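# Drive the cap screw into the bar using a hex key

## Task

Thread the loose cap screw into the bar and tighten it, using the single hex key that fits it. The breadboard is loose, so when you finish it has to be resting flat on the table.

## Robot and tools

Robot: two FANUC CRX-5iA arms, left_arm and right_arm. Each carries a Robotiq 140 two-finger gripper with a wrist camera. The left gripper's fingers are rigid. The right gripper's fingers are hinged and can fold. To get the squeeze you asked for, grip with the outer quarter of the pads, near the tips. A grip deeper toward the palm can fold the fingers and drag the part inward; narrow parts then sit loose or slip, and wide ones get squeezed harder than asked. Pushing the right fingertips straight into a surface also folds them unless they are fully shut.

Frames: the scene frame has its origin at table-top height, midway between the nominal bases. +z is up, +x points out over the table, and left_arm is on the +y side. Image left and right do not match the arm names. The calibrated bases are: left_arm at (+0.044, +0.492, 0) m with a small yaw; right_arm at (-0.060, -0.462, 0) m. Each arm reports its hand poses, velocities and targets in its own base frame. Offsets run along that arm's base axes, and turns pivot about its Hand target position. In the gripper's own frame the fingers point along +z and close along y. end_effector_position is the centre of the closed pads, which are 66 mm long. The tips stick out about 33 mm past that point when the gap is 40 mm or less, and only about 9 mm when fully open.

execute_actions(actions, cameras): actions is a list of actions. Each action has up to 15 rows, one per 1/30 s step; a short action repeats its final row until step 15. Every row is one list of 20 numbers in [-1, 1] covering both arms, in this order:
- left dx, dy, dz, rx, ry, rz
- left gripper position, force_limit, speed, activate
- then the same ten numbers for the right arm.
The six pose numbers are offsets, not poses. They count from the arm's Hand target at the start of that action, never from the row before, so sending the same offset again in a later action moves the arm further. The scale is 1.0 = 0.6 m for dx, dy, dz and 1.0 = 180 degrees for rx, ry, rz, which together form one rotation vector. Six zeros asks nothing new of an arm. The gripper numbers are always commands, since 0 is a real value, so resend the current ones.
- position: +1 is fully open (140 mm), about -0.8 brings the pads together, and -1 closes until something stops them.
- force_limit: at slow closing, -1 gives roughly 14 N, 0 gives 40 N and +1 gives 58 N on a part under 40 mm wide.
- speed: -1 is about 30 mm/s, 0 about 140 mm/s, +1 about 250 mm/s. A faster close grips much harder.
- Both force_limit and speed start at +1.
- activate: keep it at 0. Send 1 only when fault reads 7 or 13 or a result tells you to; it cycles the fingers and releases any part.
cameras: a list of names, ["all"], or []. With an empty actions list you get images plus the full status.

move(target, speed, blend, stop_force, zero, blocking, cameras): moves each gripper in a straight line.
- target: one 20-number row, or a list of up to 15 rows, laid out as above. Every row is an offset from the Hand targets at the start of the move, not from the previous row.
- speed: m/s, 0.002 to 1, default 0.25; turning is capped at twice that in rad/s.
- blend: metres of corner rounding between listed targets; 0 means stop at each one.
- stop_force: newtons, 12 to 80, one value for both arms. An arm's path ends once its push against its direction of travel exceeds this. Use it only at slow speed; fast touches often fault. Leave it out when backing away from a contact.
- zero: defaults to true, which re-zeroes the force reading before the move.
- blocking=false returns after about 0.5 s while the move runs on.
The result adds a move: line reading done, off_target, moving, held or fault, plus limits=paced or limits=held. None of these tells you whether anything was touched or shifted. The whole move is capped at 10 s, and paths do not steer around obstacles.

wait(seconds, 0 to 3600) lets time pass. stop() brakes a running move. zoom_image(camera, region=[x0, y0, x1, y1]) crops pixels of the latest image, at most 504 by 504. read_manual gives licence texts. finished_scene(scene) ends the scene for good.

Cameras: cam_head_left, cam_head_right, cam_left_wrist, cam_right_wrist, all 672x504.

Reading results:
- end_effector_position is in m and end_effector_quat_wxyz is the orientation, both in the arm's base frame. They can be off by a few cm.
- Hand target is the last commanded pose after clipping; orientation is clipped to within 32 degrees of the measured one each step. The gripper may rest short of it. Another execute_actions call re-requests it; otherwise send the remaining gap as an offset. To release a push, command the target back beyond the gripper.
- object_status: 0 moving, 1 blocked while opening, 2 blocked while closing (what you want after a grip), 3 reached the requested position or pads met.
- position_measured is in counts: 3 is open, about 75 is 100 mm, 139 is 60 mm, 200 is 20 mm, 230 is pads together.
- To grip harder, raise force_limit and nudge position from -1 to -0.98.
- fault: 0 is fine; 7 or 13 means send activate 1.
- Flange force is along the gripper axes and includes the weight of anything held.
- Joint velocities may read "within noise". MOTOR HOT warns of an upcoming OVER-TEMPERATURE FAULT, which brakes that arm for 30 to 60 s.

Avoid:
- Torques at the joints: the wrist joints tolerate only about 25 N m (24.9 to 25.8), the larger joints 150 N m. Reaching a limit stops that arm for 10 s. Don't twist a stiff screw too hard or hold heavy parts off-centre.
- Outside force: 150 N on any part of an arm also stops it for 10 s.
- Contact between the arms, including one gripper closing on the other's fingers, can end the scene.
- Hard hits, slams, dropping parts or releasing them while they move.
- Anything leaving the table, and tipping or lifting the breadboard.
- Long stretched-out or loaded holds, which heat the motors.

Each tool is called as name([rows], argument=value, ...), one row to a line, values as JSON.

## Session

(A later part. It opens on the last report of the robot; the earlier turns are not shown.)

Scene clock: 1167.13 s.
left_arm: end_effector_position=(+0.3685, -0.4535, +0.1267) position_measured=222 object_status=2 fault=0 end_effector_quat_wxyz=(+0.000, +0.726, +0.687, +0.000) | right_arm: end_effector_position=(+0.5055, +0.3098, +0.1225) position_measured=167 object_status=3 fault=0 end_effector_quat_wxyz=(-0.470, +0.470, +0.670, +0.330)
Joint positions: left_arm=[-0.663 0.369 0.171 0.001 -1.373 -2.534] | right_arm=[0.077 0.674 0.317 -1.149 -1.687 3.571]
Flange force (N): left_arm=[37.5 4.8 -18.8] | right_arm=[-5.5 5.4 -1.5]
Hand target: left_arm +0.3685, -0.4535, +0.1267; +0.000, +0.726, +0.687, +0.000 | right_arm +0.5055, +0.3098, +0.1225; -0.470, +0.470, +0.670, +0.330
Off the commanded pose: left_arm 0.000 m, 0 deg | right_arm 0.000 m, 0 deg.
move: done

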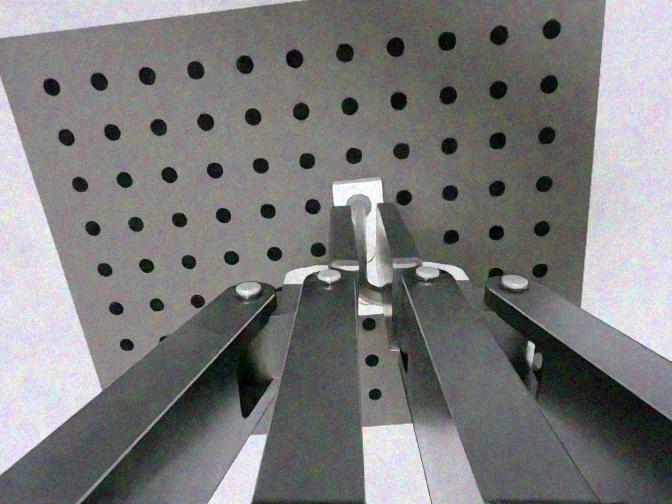

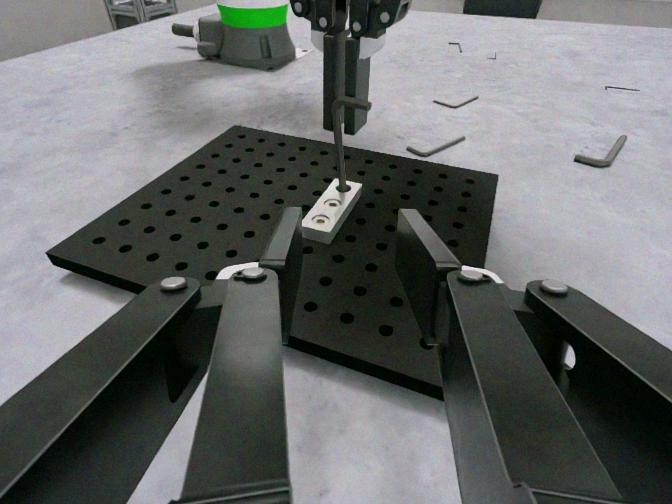

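move(target=[0,0,0,0,0,0,-0.45,-0.3,-1,0, 0,0,0,0,0,0,-0.3,-0.3,-1,0], cameras=["cam_left_wrist","cam_right_wrist"])

zoom_image(camera="cam_right_wrist", region=[290, 0, 400, 200])

zoom_image(camera="cam_left_wrist", region=[320, 170, 420, 350])

Scene clock: 1185.07 s.
left_arm: end_effector_position=(+0.3685, -0.4535, +0.1267) position_measured=186 object_status=0 fault=0 end_effector_quat_wxyz=(+0.000, +0.726, +0.687, -0.001) | right_arm: end_effector_position=(+0.5055, +0.3098, +0.1225) position_measured=167 object_status=3 fault=0 end_effector_quat_wxyz=(-0.470, +0.470, +0.670, +0.330)
Joint positions: left_arm=[-0.663 0.369 0.171 0.001 -1.373 -2.534] | right_arm=[0.077 0.674 0.317 -1.149 -1.687 3.571]
Flange force (N): left_arm=[14.4 -4.0 7.1] | right_arm=[-5.9 6.8 -1.7]
Hand target: left_arm +0.3685, -0.4535, +0.1267; +0.000, +0.726, +0.687, +0.000 | right_arm +0.5055, +0.3098, +0.1225; -0.470, +0.470, +0.670, +0.330
Off the commanded pose: left_arm 0.000 m, 0 deg | right_arm 0.000 m, 0 deg.
move: done

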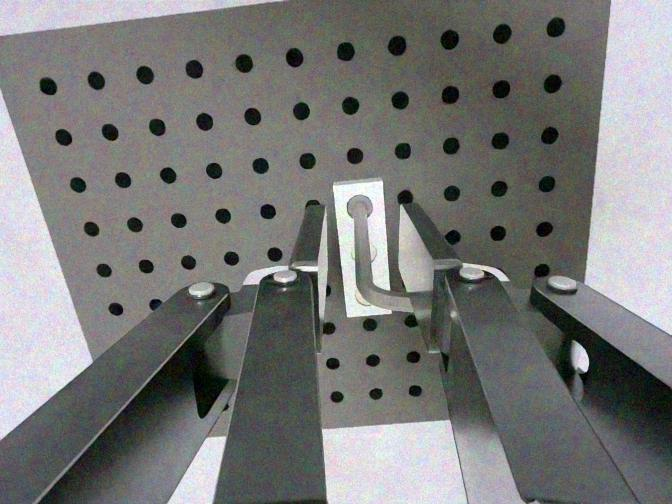

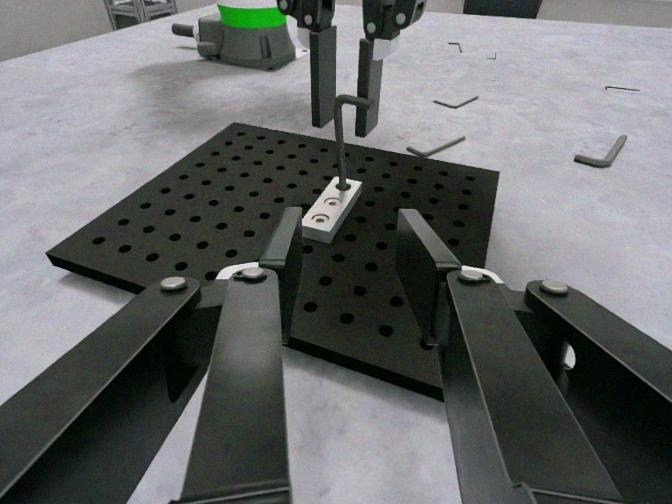

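Scaled by 2.520 from the camera's image (finer frame: 960x720).

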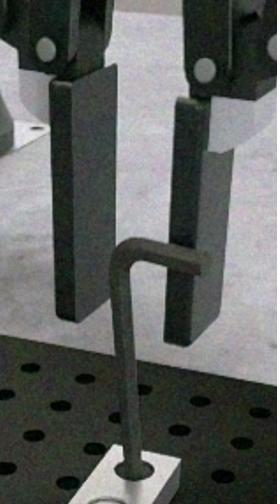

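Scaled by 2.800 from the camera's image (finer frame: 960x720).

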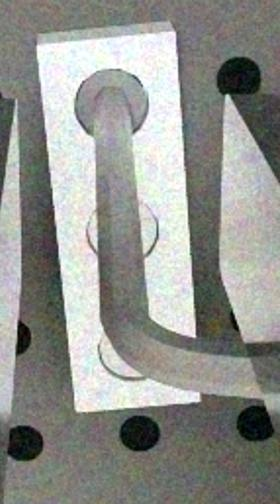

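move(target=[0.0023,0.0416,0,0,0,0,-0.45,-0.3,-1,0, 0,0,0,0,0,0,-0.3,-0.3,-1,0], speed=0.03, cameras=["cam_left_wrist","cam_right_wrist"])

zoom_image(camera="cam_right_wrist", region=[290, 40, 400, 200])

zoom_image(camera="cam_left_wrist", region=[320, 220, 440, 400])

Scene clock: 1191.67 s.
left_arm: end_effector_position=(+0.3698, -0.4286, +0.1267) position_measured=186 object_status=3 fault=0 end_effector_quat_wxyz=(+0.000, +0.727, +0.687, +0.000) | right_arm: end_effector_position=(+0.5055, +0.3098, +0.1225) position_measured=167 object_status=3 fault=0 end_effector_quat_wxyz=(-0.470, +0.470, +0.670, +0.330)
Joint positions: left_arm=[-0.626 0.323 0.111 0.001 -1.358 -2.571] | right_arm=[0.077 0.674 0.317 -1.149 -1.687 3.571]
Flange force (N): left_arm=[-5.3 3.2 4.6] | right_arm=[-5.7 6.1 -1.9]
Hand target: left_arm +0.3698, -0.4285, +0.1267; +0.000, +0.726, +0.687, +0.000 | right_arm +0.5055, +0.3098, +0.1225; -0.470, +0.470, +0.670, +0.330
Off the commanded pose: left_arm 0.000 m, 0 deg | right_arm 0.000 m, 0 deg.
move: done

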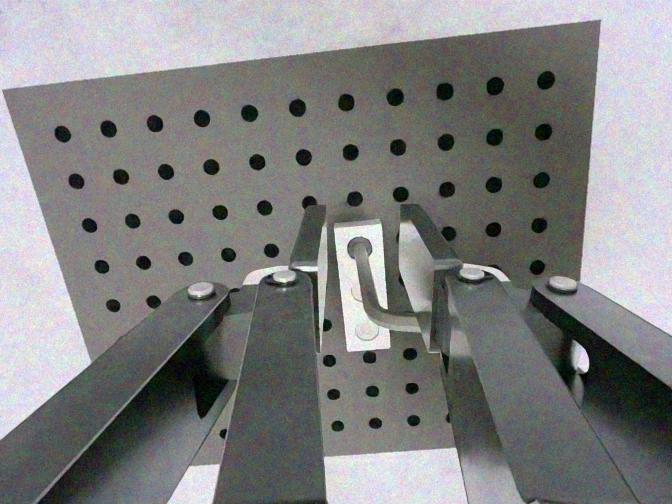

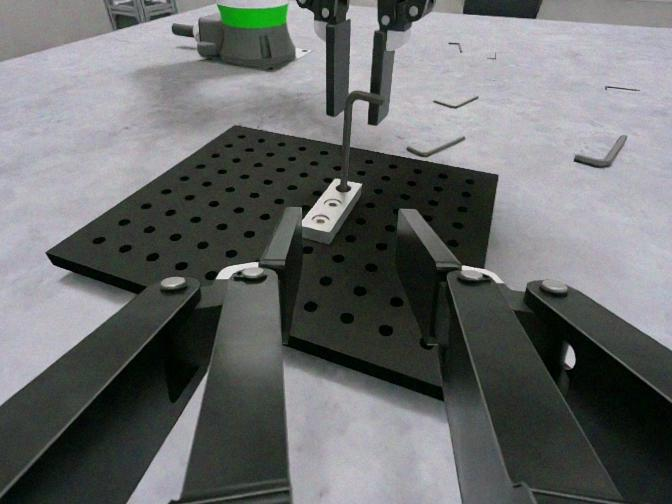

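Scaled by 3.150 from the camera's image (finer frame: 960x720).

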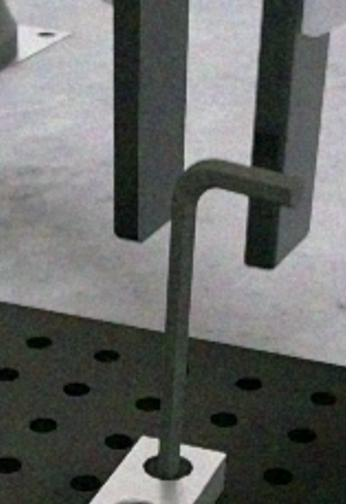

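Scaled by 2.800 from the camera's image (finer frame: 960x720).

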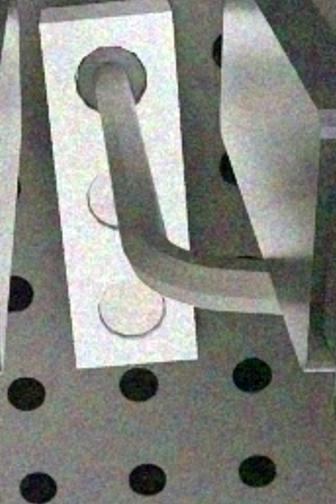

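move([
  [0.0009,0.0166,0,0,0,0,-0.45,-0.3,-1,0, 0,0,0,0,0,0,-1,-0.3,-1,0],
  [0.0009,0.0166,0.07,0,0,0,-0.45,-0.3,-1,0, -0.0253,0.0937,-0.0542,-0.1,-0.0488,0.066,-1,-0.3,-1,0],
  [0.0155,-0.0465,0.07,0,0,0.4311,-0.45,-0.3,-1,0, -0.0253,0.0937,-0.0542,-0.1,-0.0488,0.066,-1,-0.3,-1,0],
], speed=[0.05,0.1,0.15], blend=[0.001,0.002,0], cameras=["cam_left_wrist","cam_right_wrist","cam_head_left"])

Scene clock: 1222.23 s.
left_arm: end_effector_position=(+0.3791, -0.4564, +0.1687) position_measured=186 object_status=3 fault=0 end_effector_quat_wxyz=(+0.001, +0.136, +0.991, +0.000) | right_arm: end_effector_position=(+0.4903, +0.3660, +0.0900) position_measured=231 object_status=3 fault=0 end_effector_quat_wxyz=(-0.370, +0.440, +0.792, +0.206)
Joint positions: left_arm=[-0.657 0.376 0.28 0 -1.474 -1.186] | right_arm=[0.341 0.646 0.415 -0.847 -1.584 3.457]
Flange force (N): left_arm=[-4.5 -4.7 4.7] | right_arm=[-5.3 6.7 -0.6]
Hand target: left_arm +0.3791, -0.4564, +0.1687; +0.001, +0.136, +0.991, +0.000 | right_arm +0.4903, +0.3660, +0.0900; -0.370, +0.440, +0.792, +0.206
Off the commanded pose: left_arm 0.000 m, 0 deg | right_arm 0.000 m, 0 deg.
move: done; blend cut to 0 m at target 1
Images, in order (width x height): cam_head_left 672x504, cam_left_wrist 672x504, cam_right_wrist 672x504.

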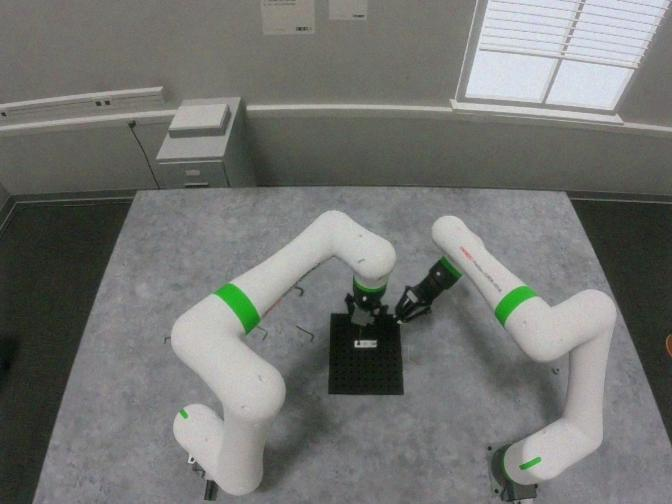

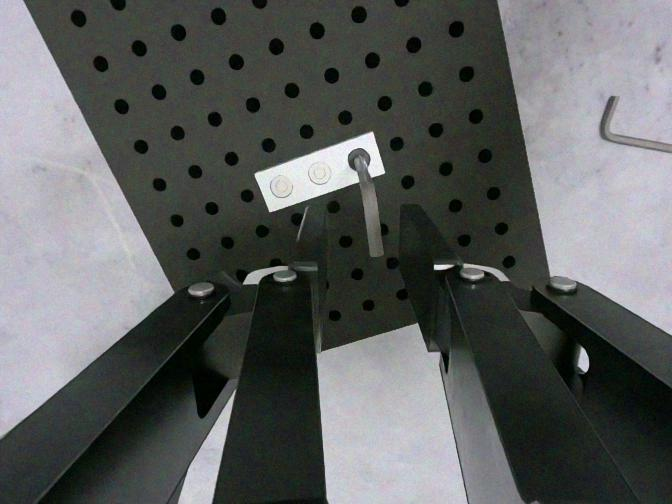

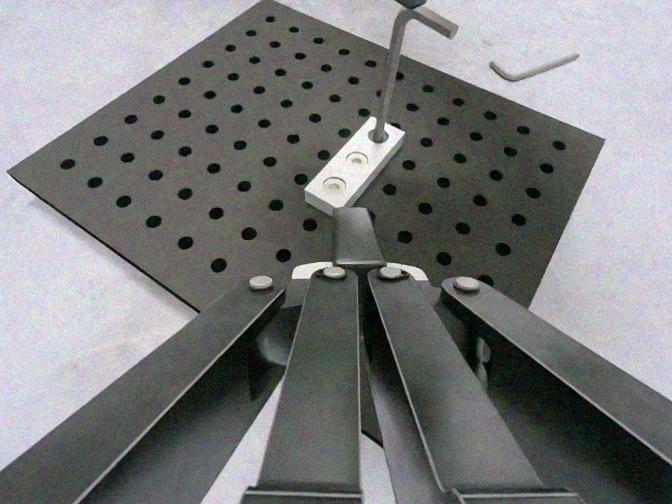

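execute_actions(actions=[], cameras=["cam_left_wrist", "cam_right_wrist", "cam_head_left"])

zoom_image(camera="cam_left_wrist", region=[300, 100, 440, 300])

Scene clock: 1231.47 s.
left_arm: end_effector_position=(+0.3791, -0.4564, +0.1687) position_measured=186 object_status=3 fault=0 end_effector_quat_wxyz=(+0.001, +0.136, +0.991, +0.000) | right_arm: end_effector_position=(+0.4903, +0.3660, +0.0900) position_measured=231 object_status=3 fault=0 end_effector_quat_wxyz=(-0.370, +0.440, +0.792, +0.206)
Joint positions: left_arm=[-0.657 0.376 0.28 0 -1.474 -1.186] | right_arm=[0.341 0.646 0.415 -0.847 -1.584 3.457]
Joint velocities: within noise
Flange force (N): left_arm=[-4.0 -4.5 4.7] | right_arm=[-5.8 8.2 -0.7]
Hand target: left_arm +0.3791, -0.4564, +0.1687; +0.001, +0.136, +0.991, +0.000 | right_arm +0.4903, +0.3660, +0.0900; -0.370, +0.440, +0.792, +0.206
Tool commands: left_gripper/position=-0.45 left_gripper/force_limit=-0.3 left_gripper/speed=-1.0 left_gripper/activate=+0.0 right_gripper/position=-1.0 right_gripper/force_limit=-0.3 right_gripper/speed=-1.0 right_gripper/activate=+0.0
Off the commanded pose: left_arm 0.000 m, 0 deg | right_arm 0.000 m, 0 deg.
Images, in order (width x height): cam_head_left 672x504, cam_left_wrist 672x504, cam_right_wrist 672x504.

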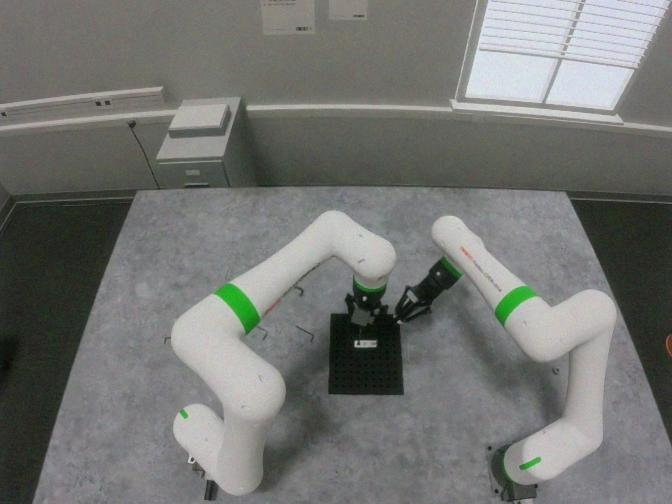

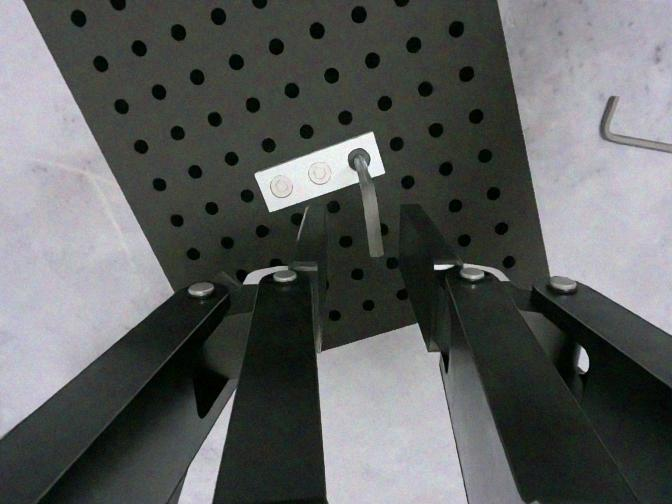

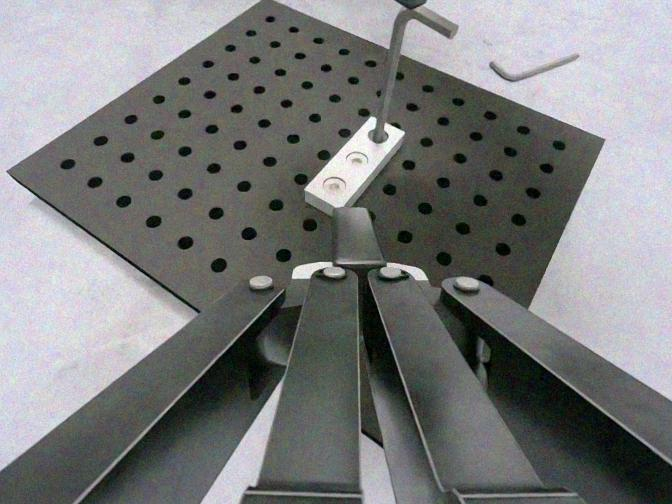

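Scaled by 2.520 from the camera's image (finer frame: 960x720).

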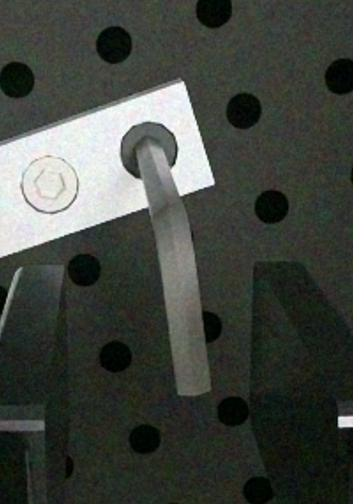

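move(target=[0.0005, 0.0022, 0, 0, 0, 0.0417, -0.45, -0.3, -1, 0, 0, 0, 0, 0, 0, 0, -1, -0.3, -1, 0], speed=0.1, cameras=["cam_left_wrist"])

zoom_image(camera="cam_left_wrist", region=[290, 100, 450, 300])

Scene clock: 1246.10 s.
left_arm: end_effector_position=(+0.3794, -0.4552, +0.1688) position_measured=186 object_status=3 fault=0 end_effector_quat_wxyz=(+0.001, +0.070, +0.998, +0.000) | right_arm: end_effector_position=(+0.4903, +0.3660, +0.0900) position_measured=231 object_status=3 fault=0 end_effector_quat_wxyz=(-0.370, +0.440, +0.792, +0.206)
Joint positions: left_arm=[-0.655 0.374 0.278 0 -1.473 -1.057] | right_arm=[0.341 0.646 0.415 -0.847 -1.584 3.457]
Flange force (N): left_arm=[-3.2 -5.2 5.0] | right_arm=[-5.0 7.2 -0.5]
Hand target: left_arm +0.3794, -0.4551, +0.1687; +0.001, +0.070, +0.998, +0.000 | right_arm +0.4903, +0.3660, +0.0900; -0.370, +0.440, +0.792, +0.206
Off the commanded pose: left_arm 0.000 m, 0 deg | right_arm 0.000 m, 0 deg.
move: done

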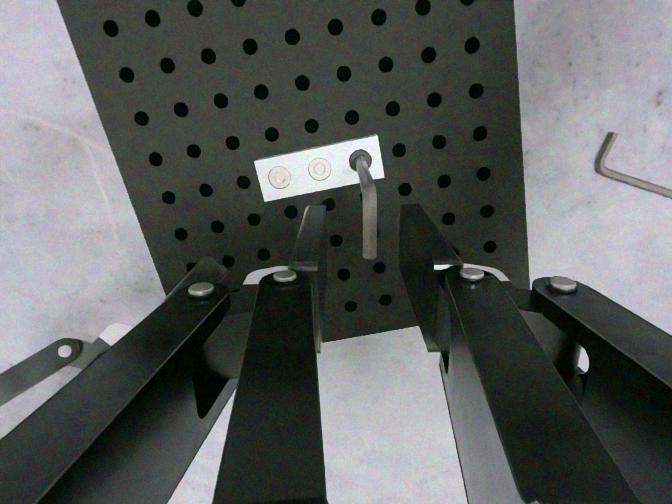

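Scaled by 2.520 from the camera's image (finer frame: 960x720).

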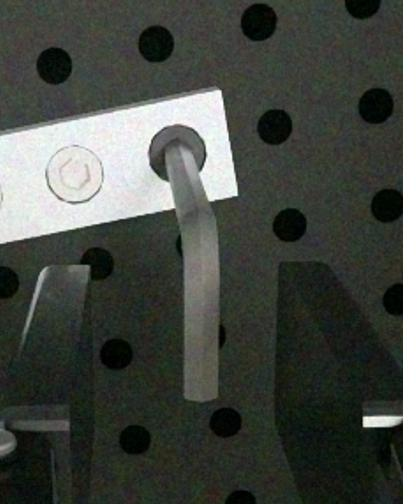

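move([
  [-0.0015, 0.0048, -0.0478, 0, 0, 0, -0.45, -0.3, -1, 0, 0, 0, 0, 0, 0, 0, -1, -0.3, -1, 0],
  [0, 0, -0.07, 0, 0, 0, -0.45, -0.3, -1, 0, 0, 0, 0, 0, 0, 0, -1, -0.3, -1, 0],
], speed=0.06, cameras=["cam_left_wrist", "cam_right_wrist"])

move(target=[0, 0, 0, 0, 0, 0, -0.45, -0.3, -1, 0, 0, 0, -0.1, 0, 0, 0, -1, -0.3, -1, 0], speed=0.012, stop_force=30, cameras=["cam_right_wrist"])

Scene clock: 1253.70 s.
left_arm: end_effector_position=(+0.3795, -0.4551, +0.1268) position_measured=186 object_status=3 fault=0 end_effector_quat_wxyz=(+0.001, +0.070, +0.998, +0.000) | right_arm: end_effector_position=(+0.4903, +0.3660, +0.0900) position_measured=231 object_status=3 fault=0 end_effector_quat_wxyz=(-0.370, +0.440, +0.792, +0.206)
Joint positions: left_arm=[-0.655 0.389 0.199 0 -1.38 -1.057] | right_arm=[0.341 0.646 0.415 -0.847 -1.584 3.457]
Flange force (N): left_arm=[-2.8 -4.8 5.4] | right_arm=[-5.1 6.7 -0.3]
Hand target: left_arm +0.3794, -0.4551, +0.1267; +0.001, +0.070, +0.998, +0.000 | right_arm +0.4903, +0.3660, +0.0900; -0.370, +0.440, +0.792, +0.206
Off the commanded pose: left_arm 0.000 m, 0 deg | right_arm 0.000 m, 0 deg.
move: done

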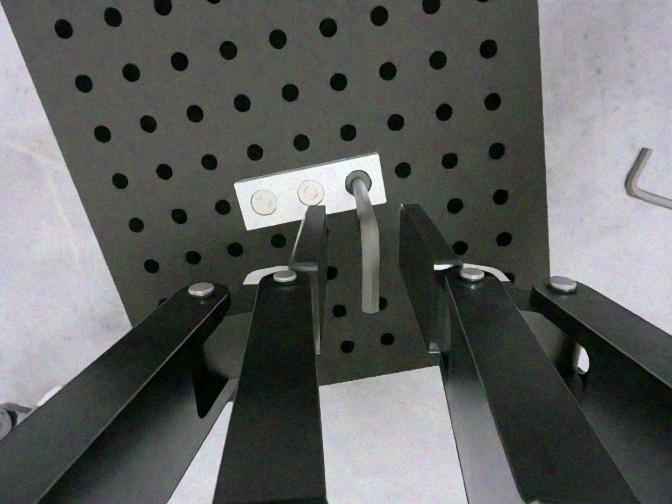

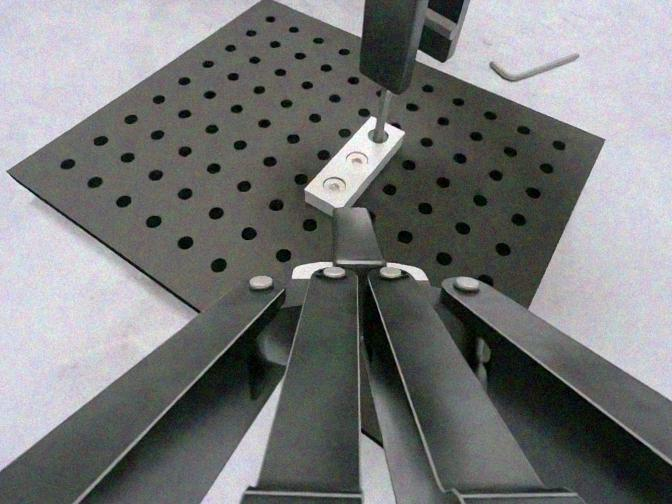

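Scene clock: 1257.30 s.
left_arm: end_effector_position=(+0.3794, -0.4551, +0.1267) position_measured=186 object_status=3 fault=0 end_effector_quat_wxyz=(+0.001, +0.070, +0.998, +0.000) | right_arm: end_effector_position=(+0.4905, +0.3661, +0.0543) position_measured=231 object_status=3 fault=0 end_effector_quat_wxyz=(-0.370, +0.440, +0.792, +0.206)
Joint positions: left_arm=[-0.655 0.389 0.199 0 -1.38 -1.057] | right_arm=[0.341 0.688 0.392 -0.848 -1.54 3.506]
Flange force (N): left_arm=[-3.5 -5.2 5.1] | right_arm=[14.5 10.0 -40.6]
Hand target: left_arm +0.3794, -0.4551, +0.1267; +0.001, +0.070, +0.998, +0.000 | right_arm +0.4905, +0.3660, +0.0543; -0.370, +0.440, +0.792, +0.206 (not the last commanded pose)
Off the commanded pose: left_arm 0.000 m, 0 deg | right_arm 0.024 m, 0 deg.
move: contact (right_arm)

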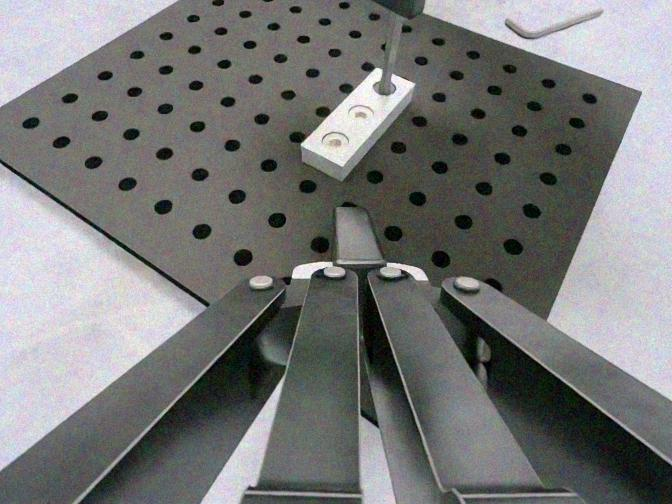

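execute_actions([
  [[0,0,0,0,0,0,-1,-0.1,-1,0, 0,0,0,0,0,0,-1,-0.3,-1,0]],
  [[0,0,0,0,0,0,-1,-0.1,-1,0, 0,0,0,0,0,0,-1,-0.3,-1,0]],
  [[0,0,0,0,0,0,-1,-0.1,-1,0, 0,0,0,0,0,0,-1,-0.3,-1,0]],
  [[0,0,0,0,0,0,-1,-0.1,-1,0, 0,0,0,0,0,0,-1,-0.3,-1,0]],
], cameras=["cam_left_wrist", "cam_right_wrist"])

zoom_image(camera="cam_left_wrist", region=[290, 130, 450, 350])

Scene clock: 1268.53 s.
left_arm: end_effector_position=(+0.3794, -0.4551, +0.1267) position_measured=222 object_status=2 fault=0 end_effector_quat_wxyz=(+0.001, +0.070, +0.998, +0.000) | right_arm: end_effector_position=(+0.4905, +0.3660, +0.0543) position_measured=231 object_status=3 fault=0 end_effector_quat_wxyz=(-0.370, +0.440, +0.792, +0.206)
Joint positions: left_arm=[-0.655 0.389 0.199 0 -1.38 -1.057] | right_arm=[0.341 0.688 0.392 -0.848 -1.54 3.506]
Flange force (N): left_arm=[-3.1 -4.2 1.7] | right_arm=[14.2 10.1 -39.7]
Flange force at the end of the 1st action (N): left_arm=[-3.3 -4.9 5.2] | right_arm=[14.6 9.3 -40.0]
Flange force at the end of the 2nd action (N): left_arm=[-3.4 -4.6 1.1] | right_arm=[15.1 8.6 -39.4]
Flange force at the end of the 3rd action (N): left_arm=[-3.6 -4.8 1.1] | right_arm=[14.5 9.8 -40.1]
Hand target: left_arm +0.3794, -0.4551, +0.1267; +0.001, +0.070, +0.998, +0.000 | right_arm +0.4905, +0.3660, +0.0543; -0.370, +0.440, +0.792, +0.206
Off the commanded pose: left_arm 0.000 m, 0 deg | right_arm 0.000 m, 0 deg.

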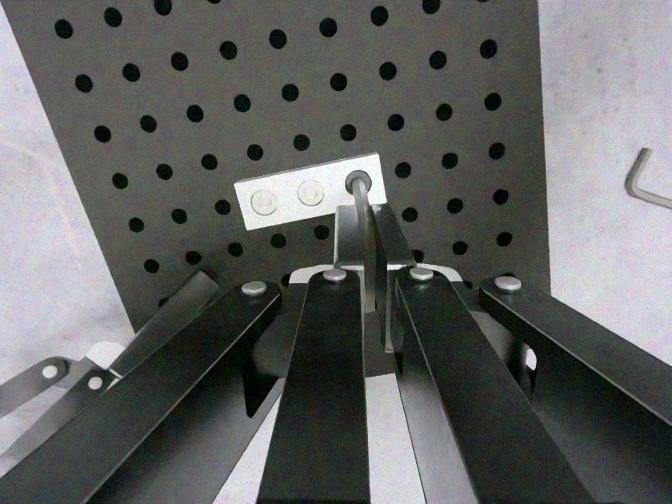

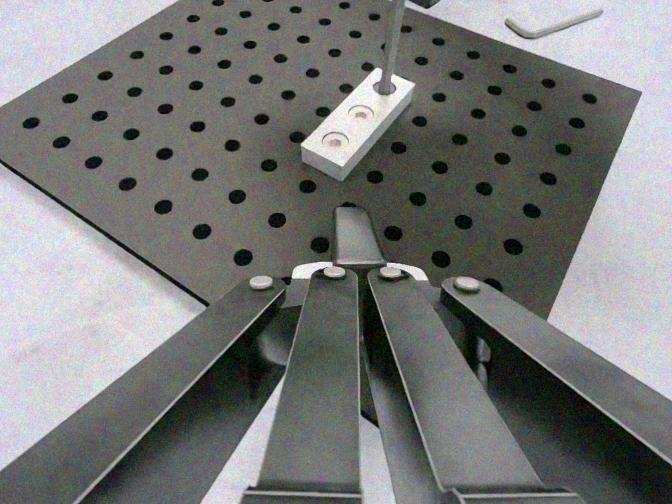

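Scaled by 2.291 from the camera's image (finer frame: 960x720).

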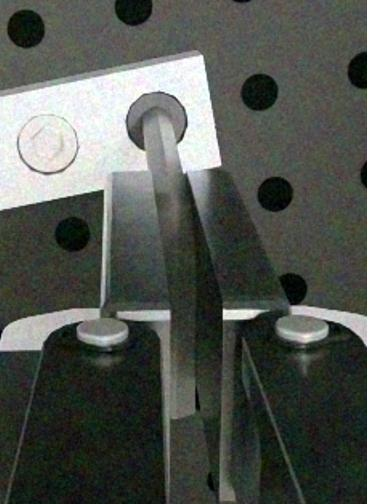

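execute_actions([
  [[0,0,0,0,0,0,-0.98,1,-1,0, 0,0,0,0,0,0,-1,-0.3,-1,0]],
  [[0,0,0,0,0,0,-0.98,1,-1,0, 0,0,0,0,0,0,-1,-0.3,-1,0]],
])

move(target=[-0.00074, -0.00311, 0, 0, 0, -0.0556, -0.98, 1, -1, 0, 0, 0, 0, 0, 0, 0, -1, -0.3, -1, 0], speed=0.1, cameras=["cam_left_wrist", "cam_right_wrist"])

zoom_image(camera="cam_left_wrist", region=[290, 130, 450, 350])

Scene clock: 1277.47 s.
left_arm: end_effector_position=(+0.3794, -0.4551, +0.1267) position_measured=224 object_status=2 fault=0 end_effector_quat_wxyz=(+0.001, +0.070, +0.998, +0.000) | right_arm: end_effector_position=(+0.4905, +0.3660, +0.0543) position_measured=231 object_status=3 fault=0 end_effector_quat_wxyz=(-0.370, +0.440, +0.792, +0.206)
Joint positions: left_arm=[-0.655 0.389 0.199 0 -1.38 -1.057] | right_arm=[0.341 0.688 0.392 -0.848 -1.54 3.506]
Flange force (N): left_arm=[-3.7 -4.3 -3.9] | right_arm=[14.2 9.5 -39.9]
Flange force at the end of the 1st action (N): left_arm=[-3.4 -4.3 -3.9] | right_arm=[13.7 9.0 -38.9]
Hand target: left_arm +0.3794, -0.4551, +0.1267; +0.001, +0.070, +0.998, +0.000 | right_arm +0.4905, +0.3660, +0.0543; -0.370, +0.440, +0.792, +0.206
Off the commanded pose: left_arm 0.000 m, 0 deg | right_arm 0.000 m, 0 deg.

Scene clock: 1278.73 s.
left_arm: end_effector_position=(+0.3790, -0.4570, +0.1267) position_measured=224 object_status=2 fault=0 end_effector_quat_wxyz=(+0.001, +0.157, +0.988, +0.000) | right_arm: end_effector_position=(+0.4905, +0.3660, +0.0543) position_measured=231 object_status=3 fault=0 end_effector_quat_wxyz=(-0.370, +0.440, +0.792, +0.206)
Joint positions: left_arm=[-0.658 0.392 0.203 0 -1.381 -1.229] | right_arm=[0.341 0.688 0.392 -0.848 -1.54 3.506]
Flange force (N): left_arm=[-1.9 -0.9 -3.1] | right_arm=[13.4 8.9 -39.8]
Hand target: left_arm +0.3790, -0.4570, +0.1267; +0.001, +0.157, +0.988, +0.000 | right_arm +0.4905, +0.3660, +0.0543; -0.370, +0.440, +0.792, +0.206
Off the commanded pose: left_arm 0.000 m, 0 deg | right_arm 0.000 m, 0 deg.
move: done

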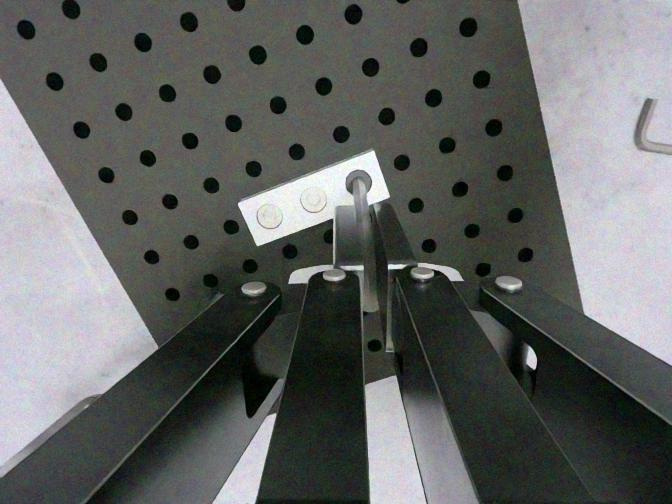

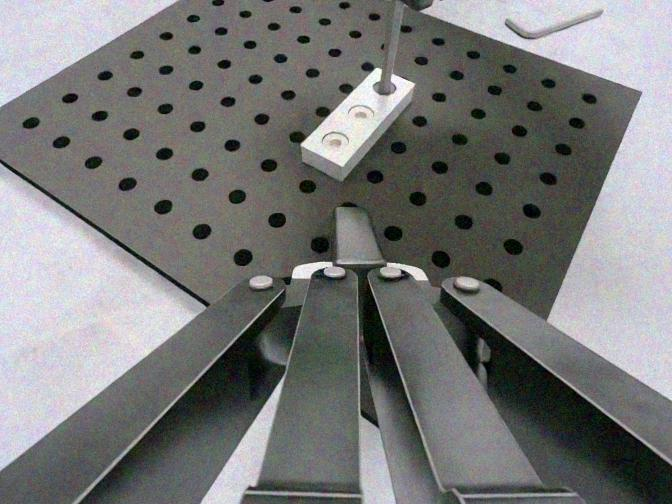

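Scaled by 2.291 from the camera's image (finer frame: 960x720).

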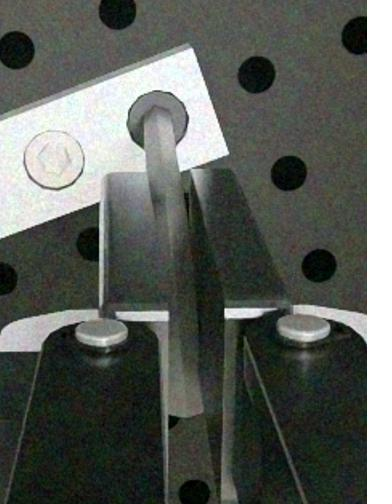

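move(target=[-0.00127, -0.00294, 0, 0, 0, -0.0556, -0.98, 1, -1, 0, 0, 0, 0, 0, 0, 0, -1, -0.3, -1, 0], speed=0.1, cameras=["cam_left_wrist", "cam_right_wrist"])

zoom_image(camera="cam_left_wrist", region=[290, 130, 450, 350])

Scene clock: 1282.23 s.
left_arm: end_effector_position=(+0.3782, -0.4587, +0.1267) position_measured=224 object_status=2 fault=0 end_effector_quat_wxyz=(+0.001, +0.243, +0.970, +0.000) | right_arm: end_effector_position=(+0.4905, +0.3660, +0.0543) position_measured=231 object_status=3 fault=0 end_effector_quat_wxyz=(-0.370, +0.440, +0.792, +0.206)
Joint positions: left_arm=[-0.661 0.394 0.206 0 -1.382 -1.4] | right_arm=[0.341 0.688 0.392 -0.848 -1.54 3.506]
Flange force (N): left_arm=[-1.4 2.1 -5.5] | right_arm=[12.7 9.2 -39.7]
Hand target: left_arm +0.3782, -0.4588, +0.1267; +0.001, +0.243, +0.970, +0.000 | right_arm +0.4905, +0.3660, +0.0543; -0.370, +0.440, +0.792, +0.206
Off the commanded pose: left_arm 0.000 m, 0 deg | right_arm 0.000 m, 0 deg.
move: done

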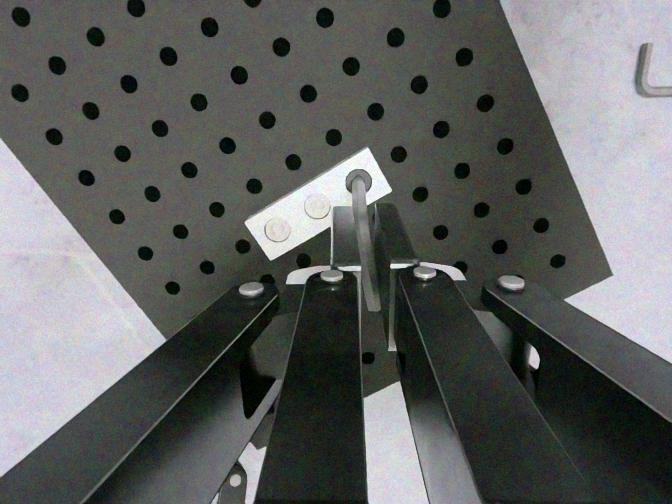

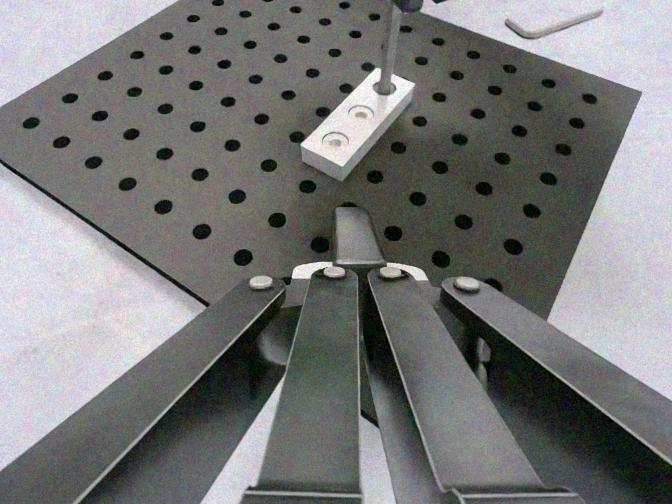

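Scaled by 2.291 from the camera's image (finer frame: 960x720).

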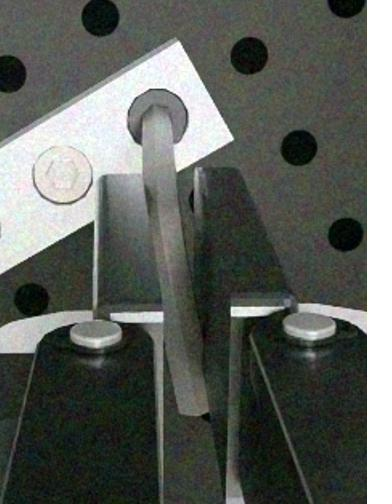

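move(target=[0.0007, 0.00144, 0, 0, 0, 0.0278, -0.98, 1, -1, 0, 0, 0, 0, 0, 0, 0, -1, -0.3, -1, 0], speed=0.1)

execute_actions([
  [[0,0,0,0,0,0,-0.55,0,-1,0, 0,0,0,0,0,0,-1,-0.3,-1,0]],
  [[0,0,0,0,0,0,-0.55,0,-1,0, 0,0,0,0,0,0,-1,-0.3,-1,0]],
  [[0,0,0,0,0,0,-0.55,0,-1,0, 0,0,0,0,0,0,-1,-0.3,-1,0]],
], cameras=["cam_left_wrist"])

zoom_image(camera="cam_left_wrist", region=[290, 130, 450, 350])

Scene clock: 1291.87 s.
left_arm: end_effector_position=(+0.3786, -0.4579, +0.1267) position_measured=224 object_status=2 fault=0 end_effector_quat_wxyz=(+0.001, +0.200, +0.980, +0.000) | right_arm: end_effector_position=(+0.4905, +0.3660, +0.0543) position_measured=231 object_status=3 fault=0 end_effector_quat_wxyz=(-0.370, +0.440, +0.792, +0.206)
Joint positions: left_arm=[-0.659 0.393 0.204 0 -1.381 -1.315] | right_arm=[0.341 0.688 0.392 -0.848 -1.54 3.506]
Flange force (N): left_arm=[-3.4 -6.7 1.2] | right_arm=[13.6 9.5 -38.7]
Hand target: left_arm +0.3787, -0.4579, +0.1267; +0.001, +0.200, +0.980, +0.000 | right_arm +0.4905, +0.3660, +0.0543; -0.370, +0.440, +0.792, +0.206
Off the commanded pose: left_arm 0.000 m, 0 deg | right_arm 0.000 m, 0 deg.
move: done

Scene clock: 1293.57 s.
left_arm: end_effector_position=(+0.3787, -0.4579, +0.1267) position_measured=199 object_status=3 fault=0 end_effector_quat_wxyz=(+0.001, +0.200, +0.980, +0.000) | right_arm: end_effector_position=(+0.4905, +0.3660, +0.0543) position_measured=231 object_status=3 fault=0 end_effector_quat_wxyz=(-0.370, +0.440, +0.792, +0.206)
Joint positions: left_arm=[-0.659 0.393 0.205 0 -1.381 -1.315] | right_arm=[0.341 0.688 0.392 -0.848 -1.54 3.506]
Flange force (N): left_arm=[-4.1 -3.9 5.4] | right_arm=[13.2 11.8 -39.9]
Flange force at the end of the 1st action (N): left_arm=[-4.4 -3.9 5.3] | right_arm=[13.8 10.7 -39.6]
Flange force at the end of the 2nd action (N): left_arm=[-4.4 -3.9 5.4] | right_arm=[13.8 10.2 -40.0]
Hand target: left_arm +0.3787, -0.4579, +0.1267; +0.001, +0.200, +0.980, +0.000 | right_arm +0.4905, +0.3660, +0.0543; -0.370, +0.440, +0.792, +0.206
Off the commanded pose: left_arm 0.000 m, 0 deg | right_arm 0.000 m, 0 deg.

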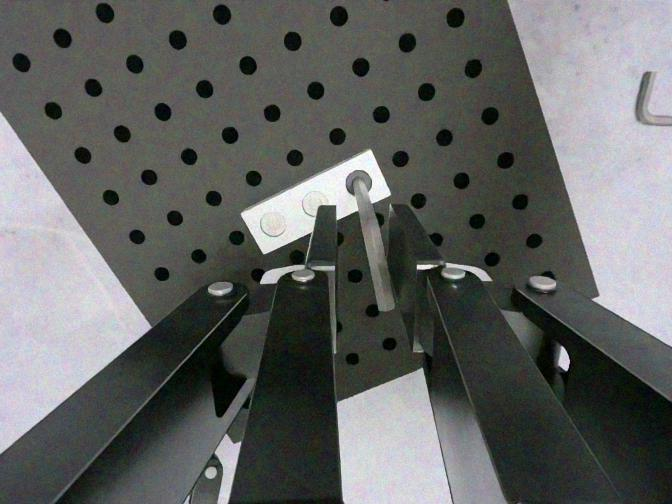

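Scaled by 2.291 from the camera's image (finer frame: 960x720).

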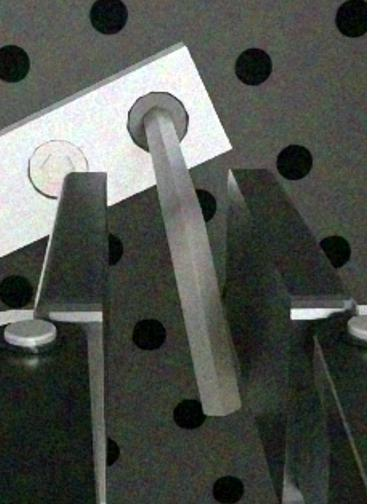

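move(target=[0.00081, 0.00228, 0, 0, 0, 0.0417, -0.55, 0, -1, 0, 0, 0, 0, 0, 0, 0, -1, -0.3, -1, 0], speed=0.1, cameras=["cam_left_wrist"])

zoom_image(camera="cam_left_wrist", region=[290, 130, 450, 350])

Scene clock: 1305.77 s.
left_arm: end_effector_position=(+0.3791, -0.4565, +0.1267) position_measured=199 object_status=3 fault=0 end_effector_quat_wxyz=(+0.001, +0.136, +0.991, +0.000) | right_arm: end_effector_position=(+0.4905, +0.3660, +0.0543) position_measured=231 object_status=3 fault=0 end_effector_quat_wxyz=(-0.370, +0.440, +0.792, +0.206)
Joint positions: left_arm=[-0.657 0.391 0.202 0 -1.381 -1.186] | right_arm=[0.341 0.688 0.392 -0.848 -1.54 3.506]
Flange force (N): left_arm=[-3.6 -4.4 5.5] | right_arm=[13.9 10.2 -39.2]
Hand target: left_arm +0.3791, -0.4565, +0.1267; +0.001, +0.136, +0.991, +0.000 | right_arm +0.4905, +0.3660, +0.0543; -0.370, +0.440, +0.792, +0.206
Off the commanded pose: left_arm 0.000 m, 0 deg | right_arm 0.000 m, 0 deg.
move: done

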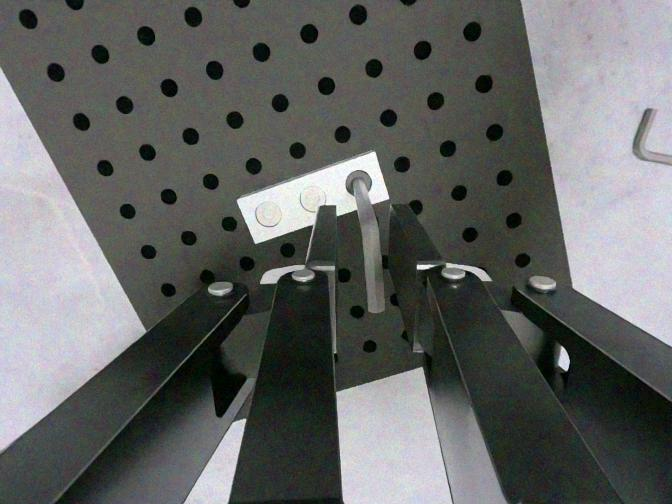

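Scaled by 2.291 from the camera's image (finer frame: 960x720).

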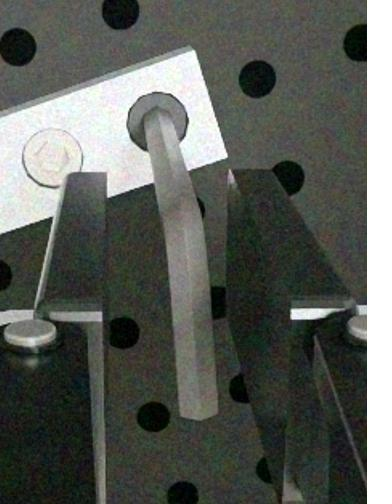

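execute_actions([
  [[0,0,0,0,0,0,-1,0,0.8,0, 0,0,0,0,0,0,-1,-0.3,-1,0]],
  [[0,0,0,0,0,0,-1,0,0.8,0, 0,0,0,0,0,0,-1,-0.3,-1,0]],
  [[0,0,0,0,0,0,-1,0,0.8,0, 0,0,0,0,0,0,-1,-0.3,-1,0]],
])

move(target=[-0.00114, -0.00299, 0, 0, 0, -0.0556, -1, 0, 0.8, 0, 0, 0, 0, 0, 0, 0, -1, -0.3, -1, 0], speed=0.1, cameras=["cam_left_wrist", "cam_right_wrist"])

zoom_image(camera="cam_left_wrist", region=[290, 130, 450, 350])

Scene clock: 1314.53 s.
left_arm: end_effector_position=(+0.3791, -0.4565, +0.1267) position_measured=226 object_status=2 fault=0 end_effector_quat_wxyz=(+0.001, +0.136, +0.991, +0.000) | right_arm: end_effector_position=(+0.4905, +0.3660, +0.0543) position_measured=231 object_status=3 fault=0 end_effector_quat_wxyz=(-0.370, +0.440, +0.792, +0.206)
Joint positions: left_arm=[-0.657 0.391 0.202 0 -1.381 -1.186] | right_arm=[0.341 0.688 0.392 -0.848 -1.54 3.506]
Flange force (N): left_arm=[-1.8 -5.4 2.2] | right_arm=[14.3 9.2 -39.4]
Flange force at the end of the 1st action (N): left_arm=[-2.0 -5.6 2.3] | right_arm=[13.6 11.8 -39.9]
Flange force at the end of the 2nd action (N): left_arm=[-1.6 -5.4 2.2] | right_arm=[13.7 10.6 -40.2]
Hand target: left_arm +0.3791, -0.4565, +0.1267; +0.001, +0.136, +0.991, +0.000 | right_arm +0.4905, +0.3660, +0.0543; -0.370, +0.440, +0.792, +0.206
Off the commanded pose: left_arm 0.000 m, 0 deg | right_arm 0.000 m, 0 deg.

Scene clock: 1315.80 s.
left_arm: end_effector_position=(+0.3785, -0.4583, +0.1267) position_measured=226 object_status=2 fault=0 end_effector_quat_wxyz=(+0.001, +0.222, +0.975, +0.000) | right_arm: end_effector_position=(+0.4905, +0.3660, +0.0543) position_measured=231 object_status=3 fault=0 end_effector_quat_wxyz=(-0.370, +0.440, +0.792, +0.206)
Joint positions: left_arm=[-0.66 0.393 0.205 0 -1.382 -1.357] | right_arm=[0.341 0.688 0.392 -0.848 -1.54 3.506]
Flange force (N): left_arm=[-1.6 -1.5 -4.0] | right_arm=[13.1 8.4 -39.6]
Hand target: left_arm +0.3785, -0.4583, +0.1267; +0.001, +0.222, +0.975, +0.000 | right_arm +0.4905, +0.3660, +0.0543; -0.370, +0.440, +0.792, +0.206
Off the commanded pose: left_arm 0.000 m, 0 deg | right_arm 0.000 m, 0 deg.
move: done

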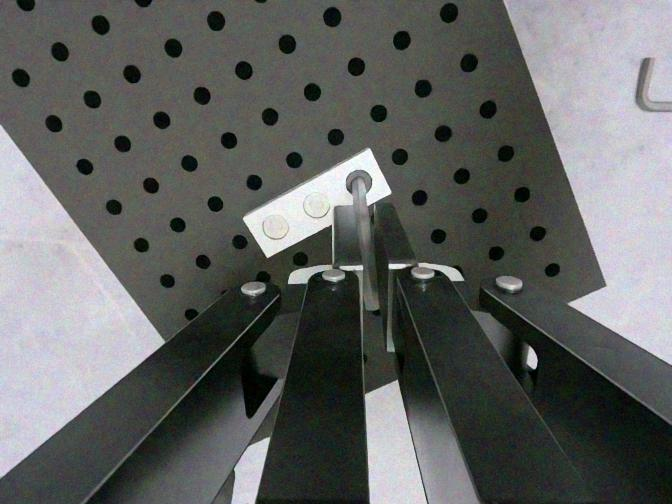

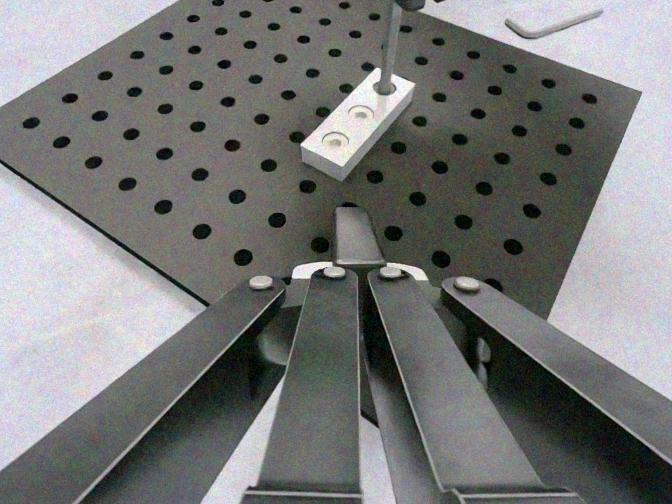

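Scaled by 2.291 from the camera's image (finer frame: 960x720).

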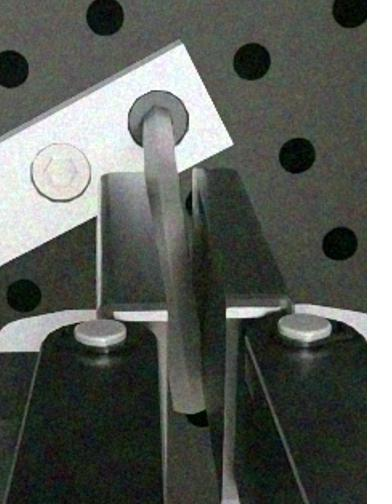

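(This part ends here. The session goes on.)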